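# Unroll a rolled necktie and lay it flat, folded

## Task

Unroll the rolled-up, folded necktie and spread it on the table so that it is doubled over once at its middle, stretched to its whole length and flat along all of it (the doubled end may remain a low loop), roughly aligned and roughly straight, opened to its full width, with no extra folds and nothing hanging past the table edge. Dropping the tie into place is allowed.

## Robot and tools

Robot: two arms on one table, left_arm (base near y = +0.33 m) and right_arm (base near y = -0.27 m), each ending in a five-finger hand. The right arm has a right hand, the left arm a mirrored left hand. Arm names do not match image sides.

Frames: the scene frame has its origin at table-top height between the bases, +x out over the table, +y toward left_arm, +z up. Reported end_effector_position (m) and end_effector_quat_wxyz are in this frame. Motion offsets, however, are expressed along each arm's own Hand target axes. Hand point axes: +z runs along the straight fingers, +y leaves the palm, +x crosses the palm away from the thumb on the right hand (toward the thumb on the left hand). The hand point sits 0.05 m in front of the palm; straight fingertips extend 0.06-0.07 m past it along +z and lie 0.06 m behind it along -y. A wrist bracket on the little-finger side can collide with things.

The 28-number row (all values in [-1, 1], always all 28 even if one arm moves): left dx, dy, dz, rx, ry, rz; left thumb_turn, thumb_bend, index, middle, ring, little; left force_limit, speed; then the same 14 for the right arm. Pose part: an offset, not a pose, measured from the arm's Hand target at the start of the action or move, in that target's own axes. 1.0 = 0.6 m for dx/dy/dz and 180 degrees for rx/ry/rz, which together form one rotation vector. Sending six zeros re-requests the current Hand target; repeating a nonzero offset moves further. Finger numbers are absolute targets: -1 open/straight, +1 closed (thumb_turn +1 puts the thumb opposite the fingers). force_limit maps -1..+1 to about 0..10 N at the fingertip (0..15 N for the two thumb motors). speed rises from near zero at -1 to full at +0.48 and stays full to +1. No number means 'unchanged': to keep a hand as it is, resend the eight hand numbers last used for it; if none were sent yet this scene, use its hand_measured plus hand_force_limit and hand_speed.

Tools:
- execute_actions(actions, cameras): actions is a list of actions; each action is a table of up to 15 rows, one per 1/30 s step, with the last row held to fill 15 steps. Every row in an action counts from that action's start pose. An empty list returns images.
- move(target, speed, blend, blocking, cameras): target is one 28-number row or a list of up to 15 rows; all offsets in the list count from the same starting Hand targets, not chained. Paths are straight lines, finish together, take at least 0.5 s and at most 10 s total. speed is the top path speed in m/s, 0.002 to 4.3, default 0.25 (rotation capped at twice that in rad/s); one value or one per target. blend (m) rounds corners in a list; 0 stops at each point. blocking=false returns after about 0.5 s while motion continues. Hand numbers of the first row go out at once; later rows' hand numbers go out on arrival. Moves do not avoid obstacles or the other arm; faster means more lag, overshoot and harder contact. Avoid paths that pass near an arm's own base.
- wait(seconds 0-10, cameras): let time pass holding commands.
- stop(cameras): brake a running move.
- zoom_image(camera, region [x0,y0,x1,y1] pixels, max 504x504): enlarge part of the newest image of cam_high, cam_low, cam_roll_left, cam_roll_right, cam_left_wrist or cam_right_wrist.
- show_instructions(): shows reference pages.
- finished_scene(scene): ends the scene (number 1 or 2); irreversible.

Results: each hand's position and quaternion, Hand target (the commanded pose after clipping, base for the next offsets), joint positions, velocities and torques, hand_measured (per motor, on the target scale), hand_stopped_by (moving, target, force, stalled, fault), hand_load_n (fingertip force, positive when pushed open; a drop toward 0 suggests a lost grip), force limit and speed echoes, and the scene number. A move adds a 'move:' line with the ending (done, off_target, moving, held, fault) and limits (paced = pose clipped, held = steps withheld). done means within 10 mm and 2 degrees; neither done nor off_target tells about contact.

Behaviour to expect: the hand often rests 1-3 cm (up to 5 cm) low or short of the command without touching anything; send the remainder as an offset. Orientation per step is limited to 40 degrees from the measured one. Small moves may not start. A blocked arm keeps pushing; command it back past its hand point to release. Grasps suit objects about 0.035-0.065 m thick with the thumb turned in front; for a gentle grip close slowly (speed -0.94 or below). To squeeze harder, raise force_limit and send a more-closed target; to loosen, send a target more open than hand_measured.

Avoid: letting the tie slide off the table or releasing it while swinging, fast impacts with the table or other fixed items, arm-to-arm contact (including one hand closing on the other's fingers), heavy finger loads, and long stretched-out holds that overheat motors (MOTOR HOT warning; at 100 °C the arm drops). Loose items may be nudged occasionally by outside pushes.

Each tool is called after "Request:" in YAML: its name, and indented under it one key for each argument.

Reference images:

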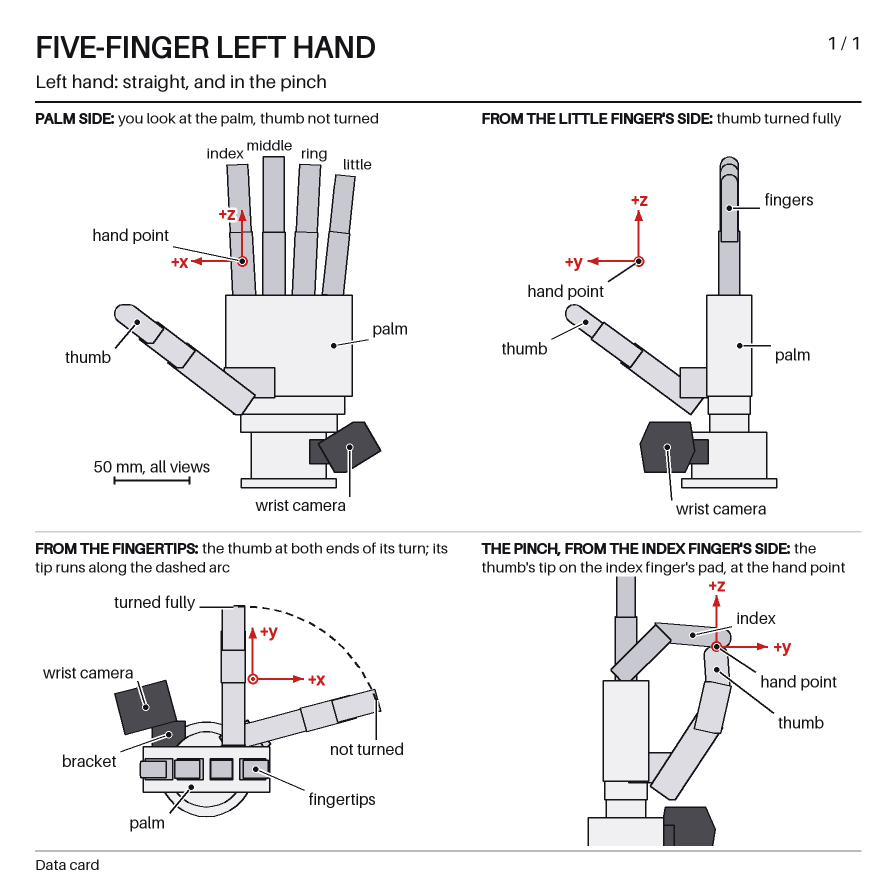

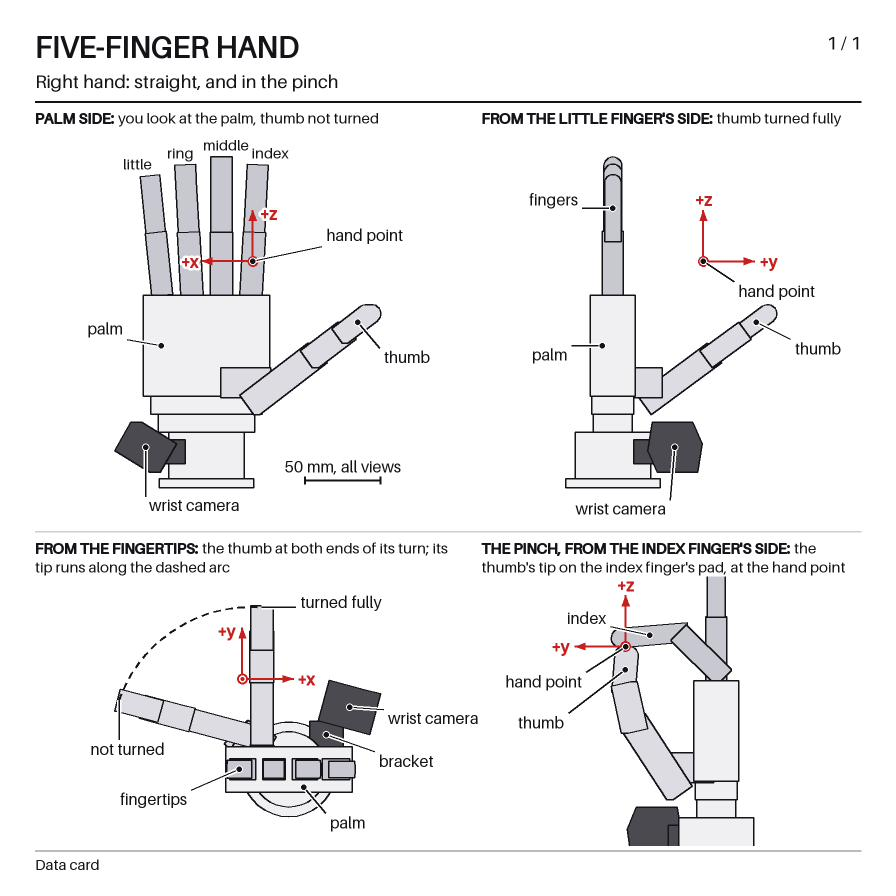

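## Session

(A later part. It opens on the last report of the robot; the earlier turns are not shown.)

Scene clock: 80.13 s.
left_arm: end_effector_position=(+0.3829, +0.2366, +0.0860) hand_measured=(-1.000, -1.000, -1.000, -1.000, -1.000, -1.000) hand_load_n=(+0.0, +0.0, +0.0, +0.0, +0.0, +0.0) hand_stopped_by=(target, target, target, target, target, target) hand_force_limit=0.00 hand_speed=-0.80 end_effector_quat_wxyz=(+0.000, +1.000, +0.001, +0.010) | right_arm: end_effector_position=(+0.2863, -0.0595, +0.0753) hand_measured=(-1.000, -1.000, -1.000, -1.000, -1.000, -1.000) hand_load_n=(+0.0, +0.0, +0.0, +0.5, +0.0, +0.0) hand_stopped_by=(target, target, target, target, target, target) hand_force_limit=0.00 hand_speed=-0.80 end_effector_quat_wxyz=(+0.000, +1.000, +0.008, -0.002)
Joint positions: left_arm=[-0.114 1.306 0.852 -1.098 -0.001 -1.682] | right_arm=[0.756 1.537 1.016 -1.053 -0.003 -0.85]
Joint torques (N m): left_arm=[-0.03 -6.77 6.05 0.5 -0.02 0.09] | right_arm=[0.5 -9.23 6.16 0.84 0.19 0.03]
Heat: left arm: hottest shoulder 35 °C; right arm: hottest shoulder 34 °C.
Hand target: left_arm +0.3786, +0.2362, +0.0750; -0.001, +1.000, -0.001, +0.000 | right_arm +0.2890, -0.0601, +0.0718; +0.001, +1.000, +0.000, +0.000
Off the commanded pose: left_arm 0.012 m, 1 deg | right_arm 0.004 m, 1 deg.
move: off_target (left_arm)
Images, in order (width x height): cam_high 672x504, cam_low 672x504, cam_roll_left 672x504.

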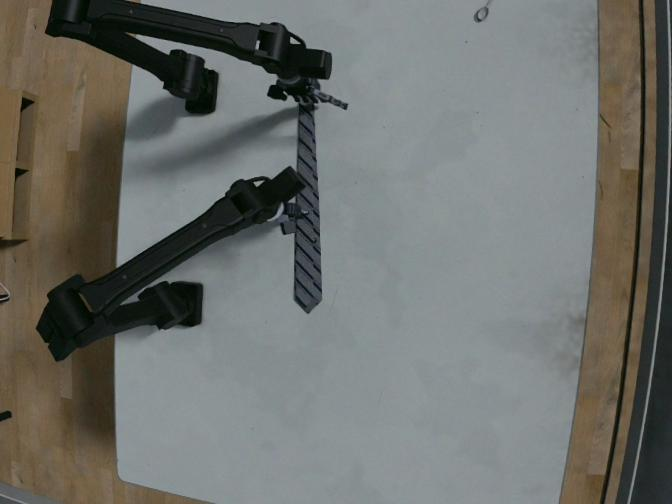

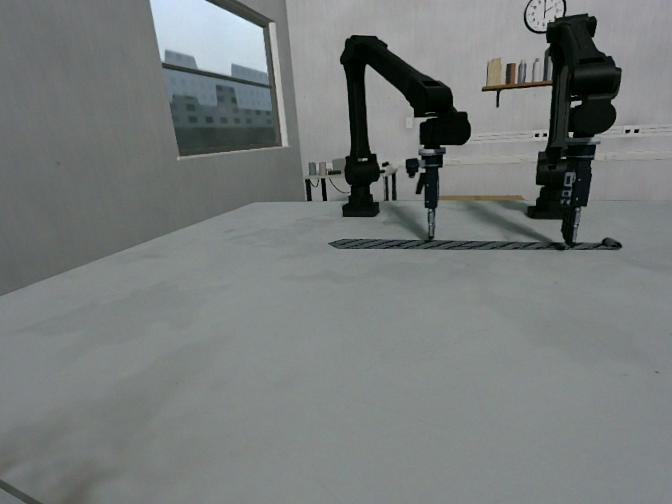

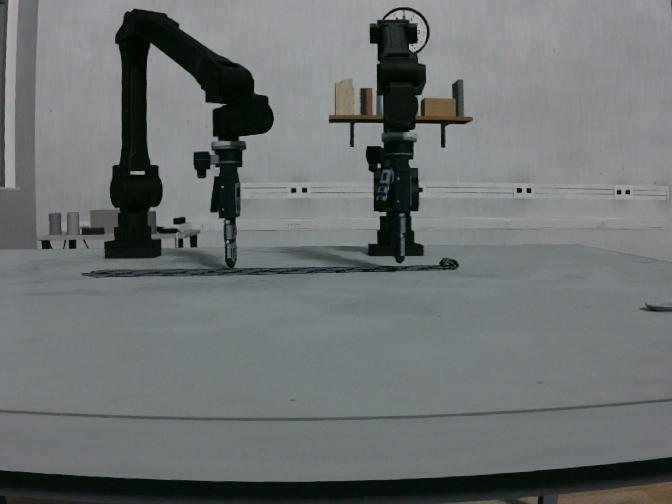

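Request:
move:
  target:
    - [0,0,0.012,0,0,0,-1,-1,-1,-1,-1,-1,0,-0.8,0,0,0.02,0,0,0,-1,-1,-1,-1,-1,-1,0,-0.8]
    - [0,-0.27,0.012,0,0,0,-1,-1,-1,-1,-1,-1,0,-0.8,0,0,0.02,0,0,0,-1,-1,-1,-1,-1,-1,0,-0.8]
  speed: 0.12
  cameras: ["cam_roll_left","cam_high","cam_low"]

Request:
zoom_image:
  camera: "cam_roll_left"
  region: [380, 180, 540, 300]

Request:
zoom_image:
  camera: "cam_low"
  region: [500, 160, 660, 280]

Scene clock: 87.40 s.
left_arm: end_effector_position=(+0.3686, +0.3839, +0.0723) hand_measured=(-1.000, -1.000, -1.000, -1.000, -1.000, -1.000) hand_load_n=(+0.0, +0.0, +0.0, +0.0, -5.0, +0.0) hand_stopped_by=(target, target, target, target, target, target) hand_force_limit=0.00 hand_speed=-0.80 end_effector_quat_wxyz=(+0.006, +1.000, -0.002, +0.002) | right_arm: end_effector_position=(+0.2898, -0.0563, +0.0683) hand_measured=(-1.000, -1.000, -1.000, -1.000, -1.000, -1.000) hand_load_n=(+0.0, +0.0, +0.0, +0.0, +0.0, +0.0) hand_stopped_by=(target, target, target, target, target, target) hand_force_limit=0.00 hand_speed=-0.80 end_effector_quat_wxyz=(-0.007, +1.000, +0.008, +0.006)
Joint positions: left_arm=[0.336 1.346 0.849 -1.074 0.013 -1.227] | right_arm=[0.756 1.543 1.005 -1.015 -0.003 -0.849]
Joint torques (N m): left_arm=[1.73 -5.25 9.05 0.49 -0.6 0.25] | right_arm=[0.56 -8.35 5.7 0.64 0.19 0.03]
Heat: left arm: hottest shoulder 35 °C; right arm: hottest shoulder 34 °C.
Hand target: left_arm +0.3789, +0.3981, +0.0681; -0.001, +1.000, -0.001, +0.000 | right_arm +0.2890, -0.0601, +0.0598; +0.001, +1.000, +0.000, +0.000
Off the commanded pose: left_arm 0.018 m, 1 deg | right_arm 0.009 m, 1 deg.
move: off_target (left_arm)
Images, in order (width x height): cam_high 672x504, cam_low 672x504, cam_roll_left 672x504.

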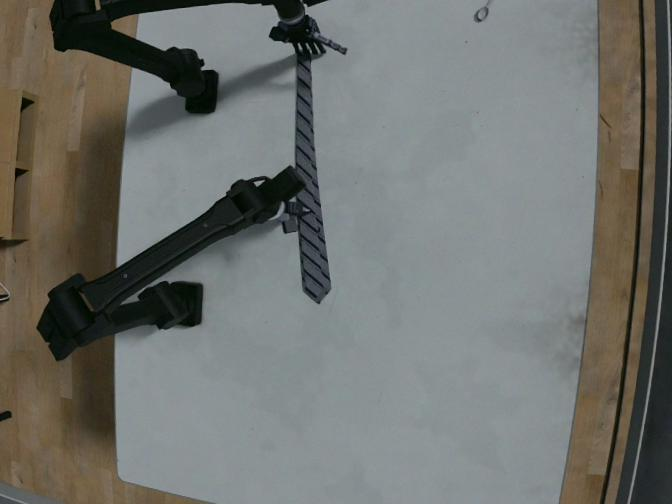

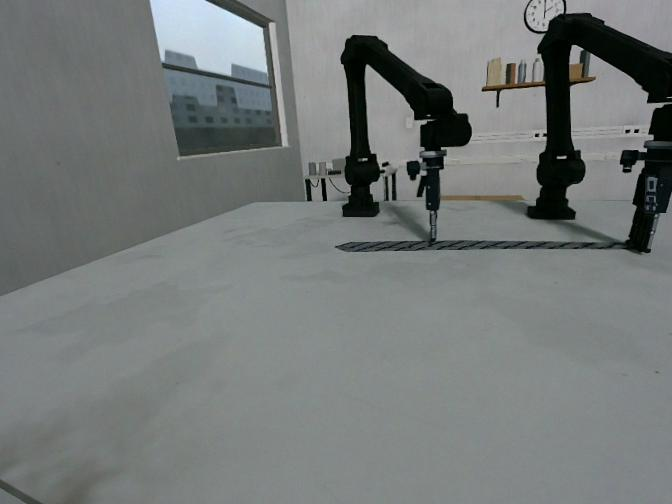

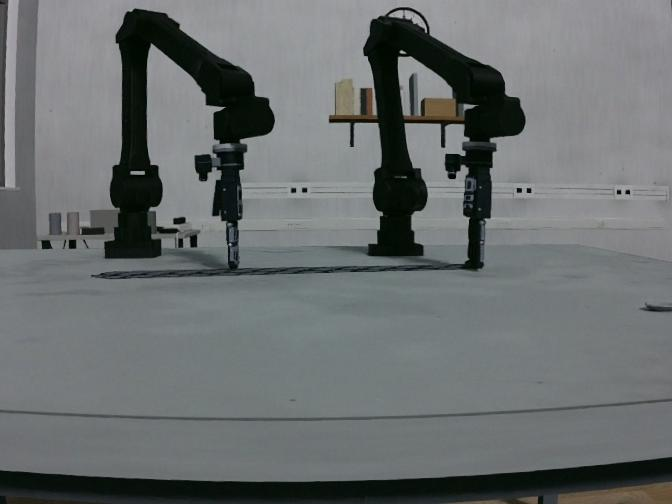

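Scaled by 3.150 from the camera's 672x504 image, which has a finer 960x720 frame.

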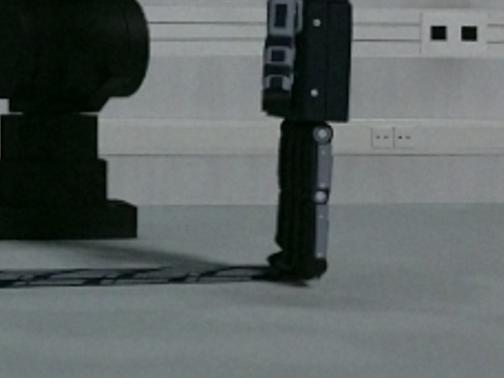

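Scaled by 3.150 from the camera's 672x504 image, which has a finer 960x720 frame.

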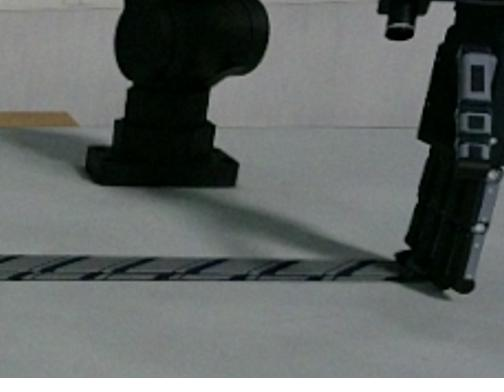

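Request:
move:
  target:
    - [0,0.05,-0.01,0,0,0,-1,-1,-1,-1,-1,-1,0,-0.8,0,0,-0.02,0,0,0,-1,-1,-1,-1,-1,-1,0,-0.8]
    - [0,0.12,-0.2,0,0,0,-1,-1,-1,-1,-1,-1,0,-0.8,0,0,-0.1,0,0,0,-1,-1,-1,-1,-1,-1,0,-0.8]
  speed: 0.12
  cameras: ["cam_roll_left","cam_high","cam_low"]

Request:
zoom_image:
  camera: "cam_roll_left"
  region: [420, 240, 500, 290]

Request:
zoom_image:
  camera: "cam_low"
  region: [560, 210, 660, 270]

Request:
zoom_image:
  camera: "cam_high"
  region: [270, 30, 350, 130]

Scene clock: 94.03 s.
left_arm: end_effector_position=(+0.3643, +0.3281, +0.1679) hand_measured=(-1.000, -1.000, -1.000, -1.000, -1.000, -1.000) hand_load_n=(+0.0, +0.0, +0.0, +0.0, +0.0, +0.0) hand_stopped_by=(target, target, target, target, target, target) hand_force_limit=0.00 hand_speed=-0.80 end_effector_quat_wxyz=(+0.004, +1.000, +0.000, -0.021) | right_arm: end_effector_position=(+0.2776, -0.0674, +0.1065) hand_measured=(-1.000, -1.000, -1.000, -1.000, -1.000, -1.000) hand_load_n=(+0.0, +0.0, +0.0, +0.0, +0.0, +0.0) hand_stopped_by=(target, target, target, target, target, target) hand_force_limit=0.00 hand_speed=-0.80 end_effector_quat_wxyz=(+0.011, +1.000, +0.008, -0.014)
Joint positions: left_arm=[0.168 1.229 1.018 -1.402 0 -1.398] | right_arm=[0.756 1.493 1.051 -1.165 -0.003 -0.849]
Joint torques (N m): left_arm=[-0.91 -7.77 10.97 -0.55 -0.02 -0.05] | right_arm=[0.44 -9.82 9.36 -0.17 0.19 0.03]
Heat: left arm: hottest shoulder 35 °C; right arm: hottest shoulder 34 °C.
Hand target: left_arm +0.3786, +0.3260, +0.1879; -0.001, +1.000, -0.001, +0.000 | right_arm +0.2891, -0.0600, +0.1198; +0.001, +1.000, +0.000, +0.000
Off the commanded pose: left_arm 0.025 m, 2 deg | right_arm 0.019 m, 2 deg.
move: off_target (left_arm, right_arm)
Images, in order (width x height): cam_high 672x504, cam_low 672x504, cam_roll_left 672x504.

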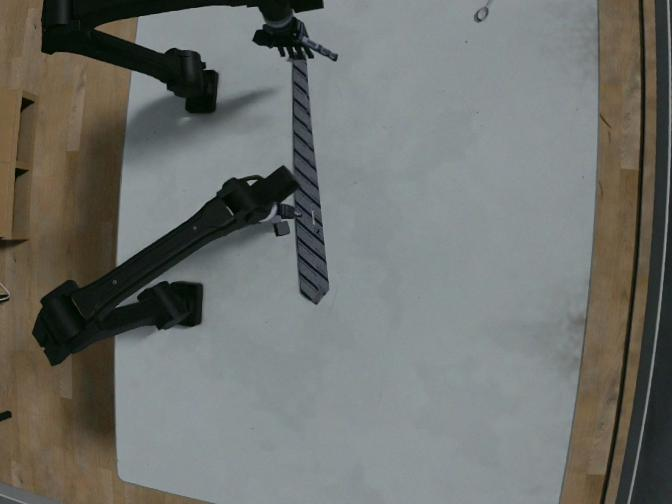

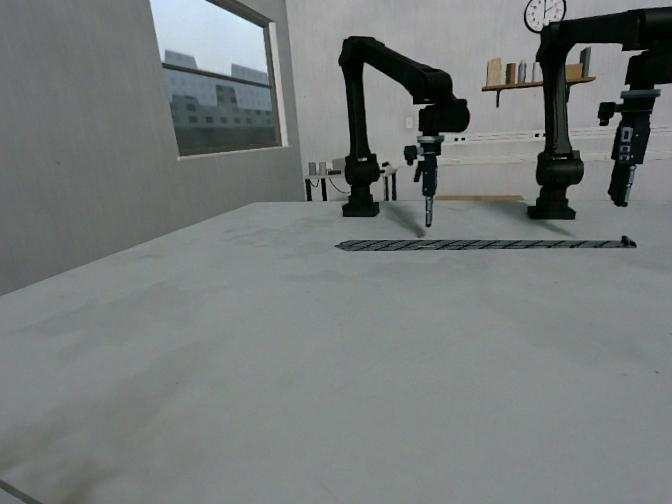

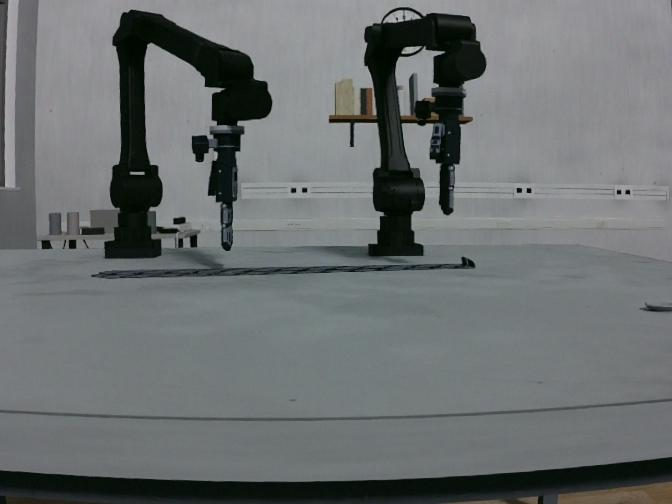

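Scaled by 6.300 from the camera's 672x504 image, which has a finer 960x720 frame.

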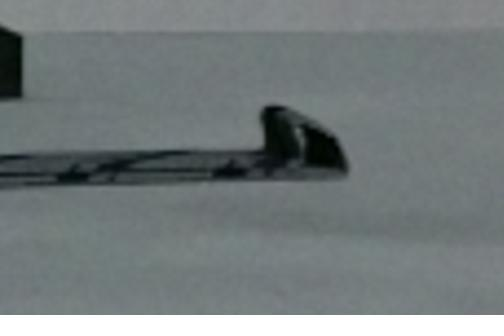

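Scaled by 5.040 from the camera's 672x504 image, which has a finer 960x720 frame.

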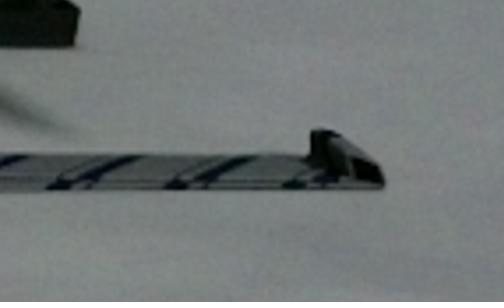

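Scaled by 5.040 from the camera's 672x504 image, which has a finer 960x720 frame.

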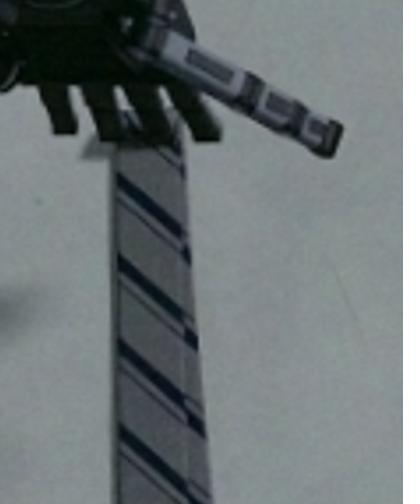

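Request:
move:
  target: [-0.1,0.25,-0.1,0,0,0,-1,-1,-1,-1,-1,-1,0,-0.8,0,0,0,0,0,0,-1,-1,-1,-1,-1,-1,0,-0.8]
  cameras: ["cam_roll_left","cam_high","cam_low","cam_left_wrist"]

Request:
zoom_image:
  camera: "cam_roll_left"
  region: [440, 250, 490, 280]

Request:
zoom_image:
  camera: "cam_high"
  region: [280, 40, 330, 80]

Request:
zoom_image:
  camera: "cam_high"
  region: [280, 250, 350, 320]

Scene clock: 99.93 s.
left_arm: end_effector_position=(+0.3082, +0.1811, +0.2249) hand_measured=(-1.000, -1.000, -1.000, -1.000, -1.000, -1.000) hand_load_n=(+0.0, +0.0, +0.0, +0.0, +0.0, +0.0) hand_stopped_by=(target, target, target, target, target, target) hand_force_limit=0.00 hand_speed=-0.80 end_effector_quat_wxyz=(-0.007, +1.000, -0.003, -0.022) | right_arm: end_effector_position=(+0.2776, -0.0674, +0.1065) hand_measured=(-1.000, -1.000, -1.000, -1.000, -1.000, -1.000) hand_load_n=(+0.0, +0.0, +0.0, +0.0, +0.0, +0.0) hand_stopped_by=(target, target, target, target, target, target) hand_force_limit=0.00 hand_speed=-0.80 end_effector_quat_wxyz=(+0.011, +1.000, +0.008, -0.014)
Joint positions: left_arm=[-0.342 1.091 1.065 -1.592 0.001 -1.902] | right_arm=[0.756 1.493 1.051 -1.165 -0.003 -0.849]
Joint torques (N m): left_arm=[-0.38 -6.01 11.41 -0.55 -0.09 -0.02] | right_arm=[0.62 -9.82 9.36 -0.18 0.19 0.04]
Heat: left arm: hottest shoulder 35 °C; right arm: hottest shoulder 34 °C.
Hand target: left_arm +0.3185, +0.1759, +0.2477; -0.001, +1.000, -0.001, +0.000 | right_arm +0.2891, -0.0600, +0.1198; +0.001, +1.000, +0.000, +0.000
Off the commanded pose: left_arm 0.026 m, 3 deg | right_arm 0.019 m, 2 deg.
move: off_target (left_arm, right_arm)
camera_calibration:
cam_left_wrist: T_world_to_cam=[[0.299528, 0.953957, -0.01577, -0.256407], [0.84054, -0.256024, 0.477435, -0.320962], [0.451415, -0.15626, -0.878526, 0.201032], [0, 0, 0, 1]] pos_world=[0.255834, 0.193841, 0.325806]
Images, in order (width x height): cam_high 672x504, cam_low 672x504, cam_roll_left 672x504, cam_left_wrist 672x504.

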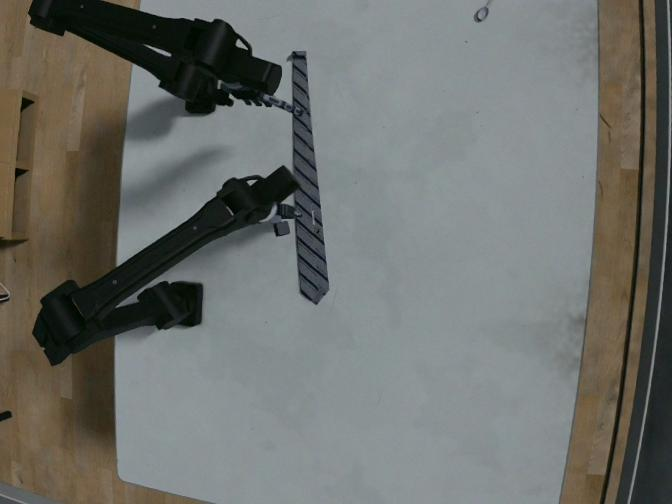

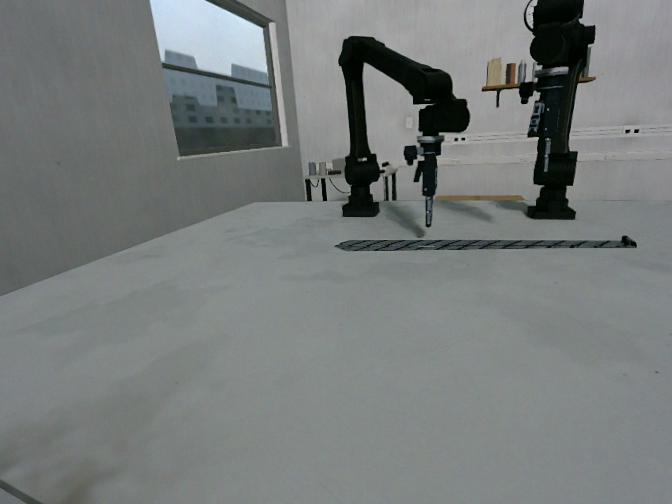

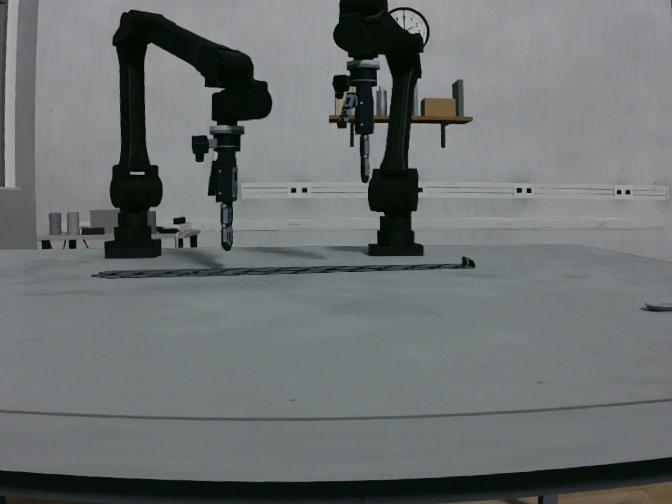

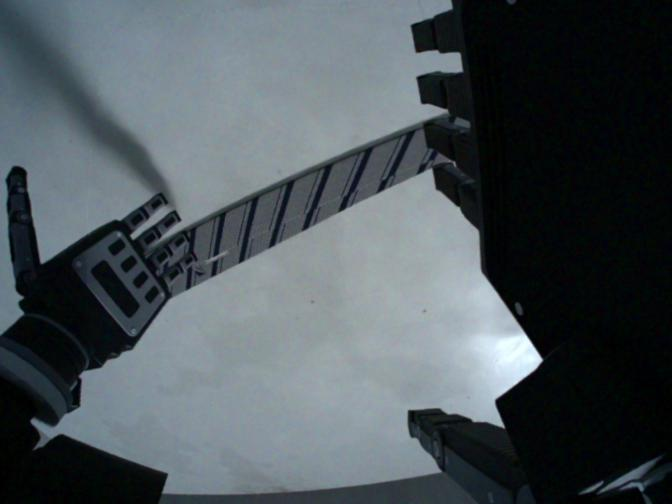

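Scaled by 10.080 from the camera's 672x504 image, which has a finer 960x720 frame.

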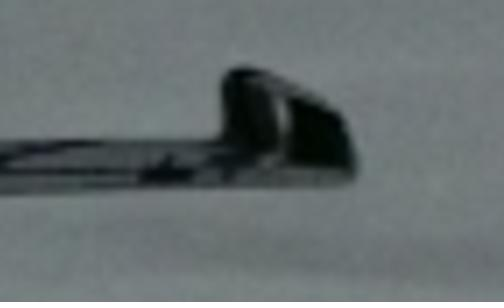

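Scaled by 10.080 from the camera's 672x504 image, which has a finer 960x720 frame.

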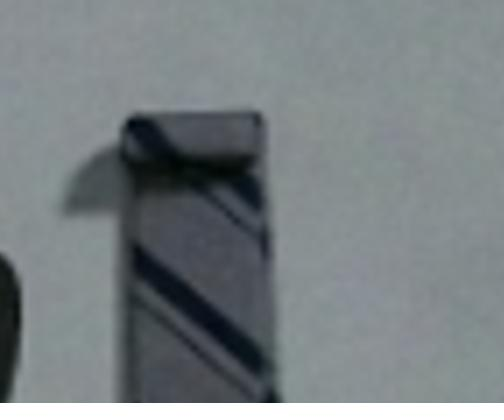

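Scaled by 7.200 from the camera's 672x504 image, which has a finer 960x720 frame.

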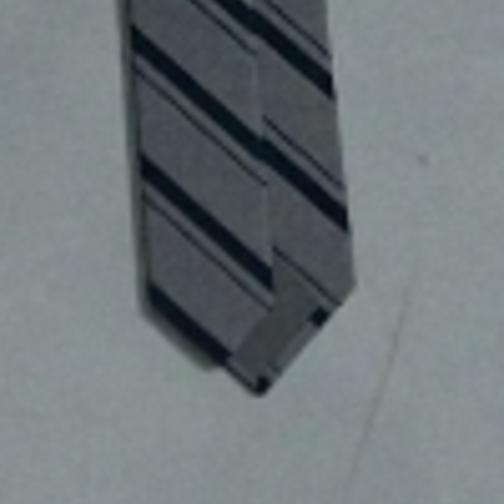

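Request:
move:
  target: [0.1,-0.42,0,0,0,0,-1,-1,-1,-1,-1,-1,0,-0.8,0,0,0,0,0,0,-1,-1,-1,-1,-1,-1,0,-0.8]
  cameras: ["cam_left_wrist"]

Request:
zoom_image:
  camera: "cam_left_wrist"
  region: [240, 50, 440, 200]

Scene clock: 112.87 s.
left_arm: end_effector_position=(+0.3634, +0.4196, +0.2329) hand_measured=(-1.000, -1.000, -1.000, -1.000, -1.000, -1.000) hand_load_n=(+0.0, +0.0, +0.0, +0.0, +0.0, +0.0) hand_stopped_by=(target, target, target, target, target, target) hand_force_limit=0.00 hand_speed=-0.80 end_effector_quat_wxyz=(+0.007, +1.000, +0.004, -0.019) | right_arm: end_effector_position=(+0.2776, -0.0674, +0.1065) hand_measured=(-1.000, -1.000, -1.000, -1.000, -1.000, -1.000) hand_load_n=(+0.0, +0.0, +0.0, +0.0, +0.0, +0.0) hand_stopped_by=(target, target, target, target, target, target) hand_force_limit=0.00 hand_speed=-0.80 end_effector_quat_wxyz=(+0.011, +1.000, +0.008, -0.014)
Joint positions: left_arm=[0.428 1.275 1.227 -1.564 -0.004 -1.146] | right_arm=[0.756 1.493 1.051 -1.165 -0.003 -0.849]
Joint torques (N m): left_arm=[0.62 -7.24 11.51 0.05 0.07 0.22] | right_arm=[0.56 -9.82 9.35 -0.17 0.19 0.03]
Heat: left arm: hottest shoulder 35 °C; right arm: hottest shoulder 34 °C.
Hand target: left_arm +0.3788, +0.4279, +0.2481; -0.001, +1.000, -0.001, +0.000 | right_arm +0.2891, -0.0600, +0.1198; +0.001, +1.000, +0.000, +0.000
Off the commanded pose: left_arm 0.023 m, 2 deg | right_arm 0.019 m, 2 deg.
move: off_target (left_arm, right_arm)
camera_calibration:
cam_left_wrist: T_world_to_cam=[[0.285466, 0.957546, -0.0401776, -0.490973], [0.841215, -0.230258, 0.489222, -0.324036], [0.459201, -0.173454, -0.871234, 0.223181], [0, 0, 0, 1]] pos_world=[0.310256, 0.434229, 0.333242]
Images, in order (width x height): cam_left_wrist 672x504.

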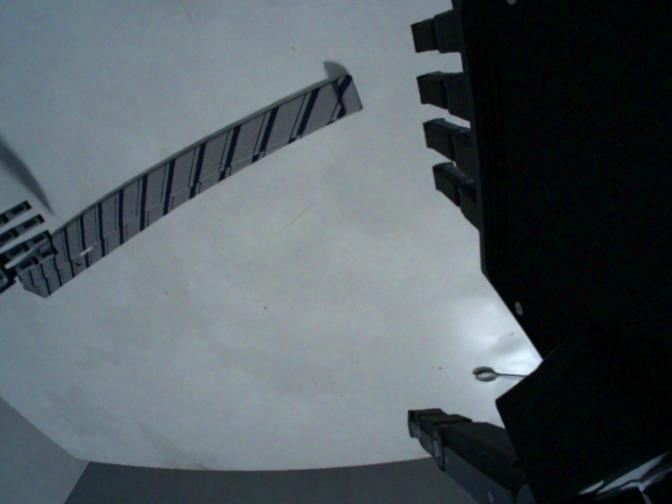

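Scaled by 2.520 from the camera's 672x504 image, which has a finer 960x720 frame.

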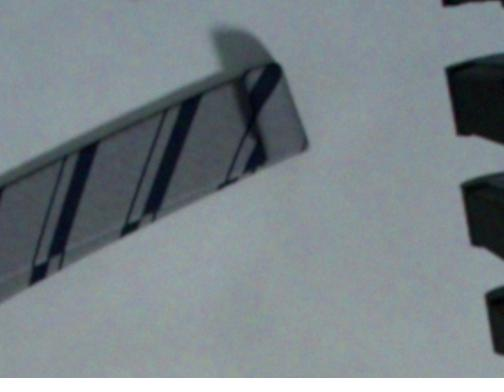

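Request:
move:
  target:
    - [0,0.2,0,0,0,0,-1,-1,-1,-1,-1,-1,0,-0.8,0,0,0,0,0,0,-1,-1,-1,-1,-1,-1,0,-0.8]
    - [0,0.2,0.28,0,0,0,-1,-1,-1,-1,-1,-1,0,-0.8,0,0,0.1,0,0,0,-1,-1,-1,-1,-1,-1,0,-0.8]
    - [0,-0.03,0.28,0,0,0,-1,-1,-1,-1,-1,-1,0,-0.8,0,0,0.1,0,0,0,-1,-1,-1,-1,-1,-1,0,-0.8]
  speed: [0.25,0.15,0.12]
  cameras: ["cam_roll_left","cam_high"]

Request:
zoom_image:
  camera: "cam_roll_left"
  region: [420, 225, 520, 295]

Request:
zoom_image:
  camera: "cam_high"
  region: [280, 30, 340, 80]

Scene clock: 128.80 s.
left_arm: end_effector_position=(+0.3612, +0.4340, +0.0731) hand_measured=(-1.000, -1.000, -1.000, -1.000, -1.000, -1.000) hand_load_n=(+0.0, +0.0, +0.0, +0.0, +0.0, +0.0) hand_stopped_by=(target, target, target, target, target, target) hand_force_limit=0.00 hand_speed=-0.80 end_effector_quat_wxyz=(+0.005, +1.000, +0.002, -0.013) | right_arm: end_effector_position=(+0.2879, -0.0580, +0.0687) hand_measured=(-1.000, -1.000, -1.000, -1.000, -1.000, -1.000) hand_load_n=(+0.0, +0.0, +0.0, +0.0, -0.5, +0.0) hand_stopped_by=(target, target, target, target, target, target) hand_force_limit=0.00 hand_speed=-0.80 end_effector_quat_wxyz=(-0.004, +1.000, +0.008, +0.002)
Joint positions: left_arm=[0.468 1.396 0.903 -1.106 -0.004 -1.101] | right_arm=[0.756 1.544 1.006 -1.025 -0.003 -0.849]
Joint torques (N m): left_arm=[0.85 -7.3 10.15 0.25 0.07 0.22] | right_arm=[0.56 -8.47 5.61 1.07 0.19 0.03]
Motor temperatures (°C): left_arm=[26 34 36 23 23 23] | right_arm=[24 33 27 24 22 22]
Heat: left arm: hottest elbow 36 °C; right arm: hottest shoulder 33 °C.
Hand target: left_arm +0.3788, +0.4462, +0.0801; -0.001, +1.000, -0.001, +0.000 | right_arm +0.2891, -0.0601, +0.0598; +0.001, +1.000, +0.000, +0.000
Off the commanded pose: left_arm 0.023 m, 2 deg | right_arm 0.009 m, 1 deg.
move: off_target (left_arm)
Images, in order (width x height): cam_high 672x504, cam_roll_left 672x504.

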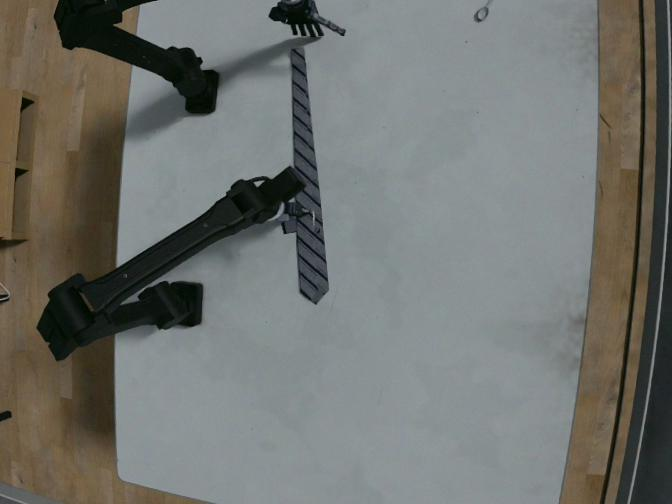

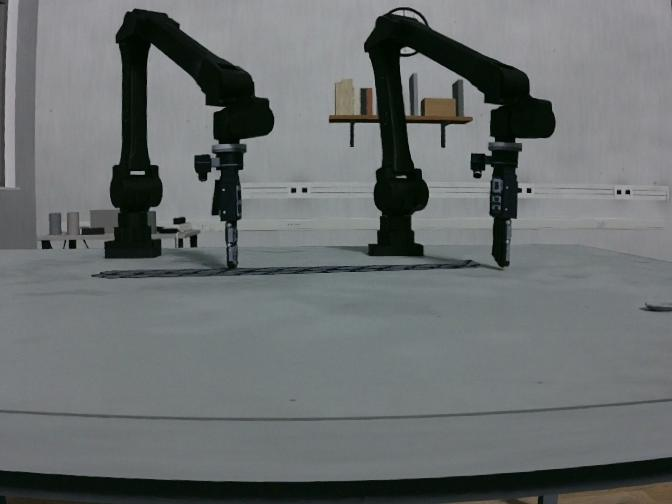

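Scaled by 5.040 from the camera's 672x504 image, which has a finer 960x720 frame.

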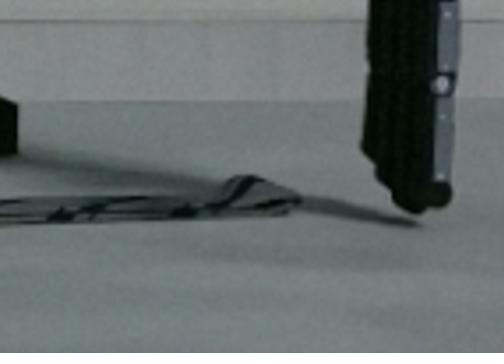

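Scaled by 8.400 from the camera's 672x504 image, which has a finer 960x720 frame.

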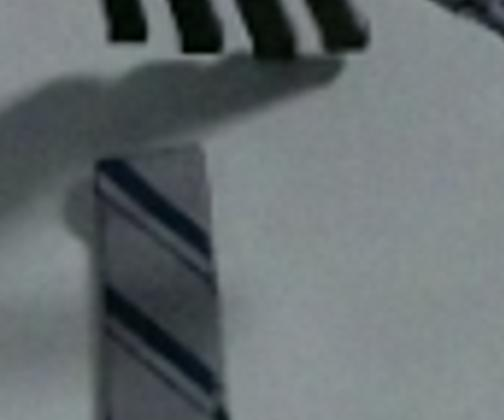

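Request:
move:
  target: [0,-0.05,-0.15,0,0,0,-1,-1,-1,-1,-1,-1,0,-0.8,0,0,-0.2,0,0,0,-1,-1,-1,-1,-1,-1,0,-0.8]
  speed: 0.12
  cameras: ["cam_roll_left","cam_high","cam_low"]

Request:
zoom_image:
  camera: "cam_high"
  region: [250, 30, 370, 320]

Request:
zoom_image:
  camera: "cam_roll_left"
  region: [420, 225, 520, 295]

Request:
zoom_image:
  camera: "cam_roll_left"
  region: [70, 225, 290, 295]

Scene clock: 135.37 s.
left_arm: end_effector_position=(+0.3688, +0.4638, +0.1501) hand_measured=(-1.000, -1.000, -1.000, -1.000, -1.000, -1.000) hand_load_n=(+0.0, +0.0, +0.0, +0.0, +0.5, +0.0) hand_stopped_by=(target, target, target, target, target, target) hand_force_limit=0.00 hand_speed=-0.80 end_effector_quat_wxyz=(+0.010, +1.000, -0.001, -0.020) | right_arm: end_effector_position=(+0.2798, -0.0654, +0.1674) hand_measured=(-1.000, -1.000, -1.000, -1.000, -1.000, -1.000) hand_load_n=(+0.0, +0.0, +0.0, +0.0, +0.0, +0.0) hand_stopped_by=(target, target, target, target, target, target) hand_force_limit=0.00 hand_speed=-0.80 end_effector_quat_wxyz=(+0.009, +1.000, +0.008, -0.012)
Joint positions: left_arm=[0.53 1.382 1.106 -1.339 -0.004 -1.033] | right_arm=[0.756 1.438 1.164 -1.326 -0.003 -0.849]
Joint torques (N m): left_arm=[1.32 -10.4 10.86 -0.58 0.06 0.21] | right_arm=[0.5 -9.52 9.73 -0.14 0.19 0.03]
Heat: left arm: hottest elbow 36 °C; right arm: hottest shoulder 33 °C.
Hand target: left_arm +0.3789, +0.4760, +0.1702; -0.001, +1.000, -0.001, +0.000 | right_arm +0.2892, -0.0599, +0.1799; +0.001, +1.000, +0.000, +0.000
Off the commanded pose: left_arm 0.026 m, 3 deg | right_arm 0.016 m, 2 deg.
move: off_target (left_arm, right_arm)
Images, in order (width x height): cam_high 672x504, cam_low 672x504, cam_roll_left 672x504.

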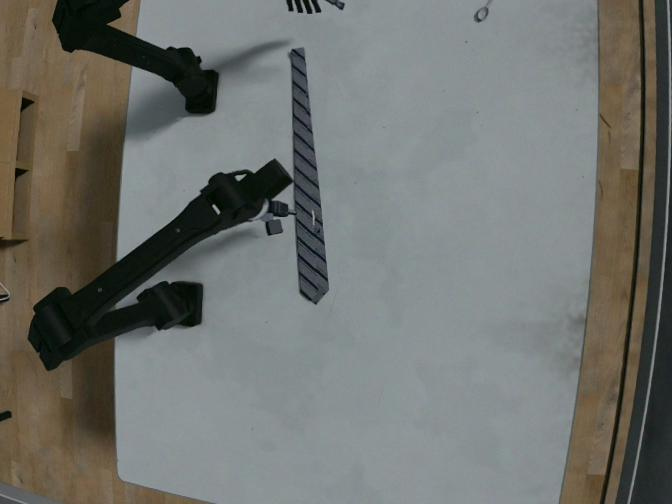

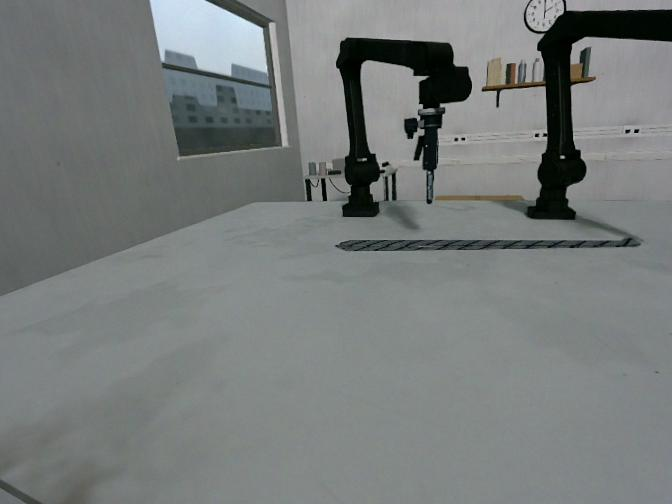

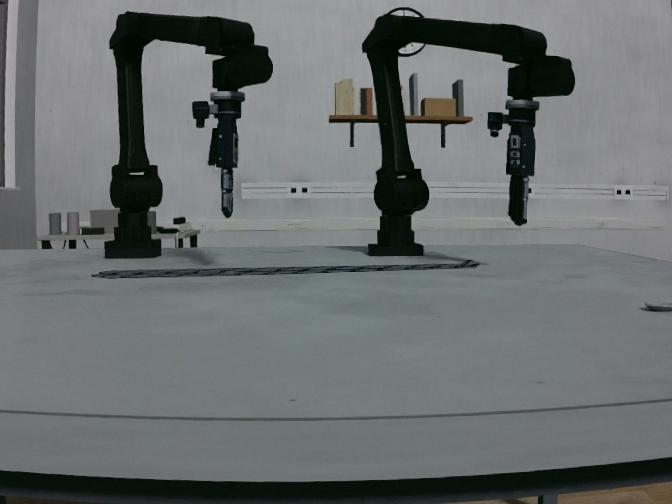

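Scaled by 1.738 from the camera's 672x504 image, which has a finer 960x720 frame.

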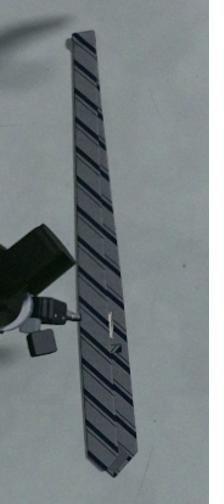

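Scaled by 5.040 from the camera's 672x504 image, which has a finer 960x720 frame.

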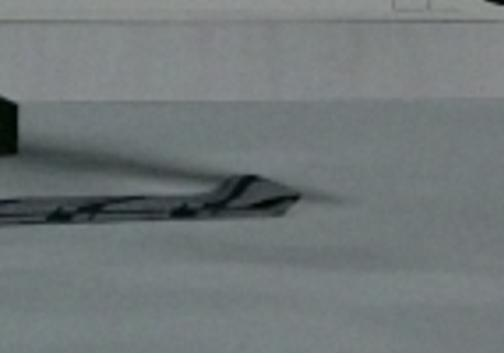

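Scaled by 2.291 from the camera's 672x504 image, which has a finer 960x720 frame.

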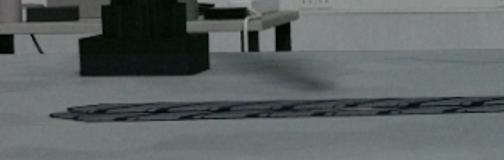

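Flat, straight, with a low loop at the fold.

Request:
finished_scene:
  scene: 2

The scene is finished: the task was done.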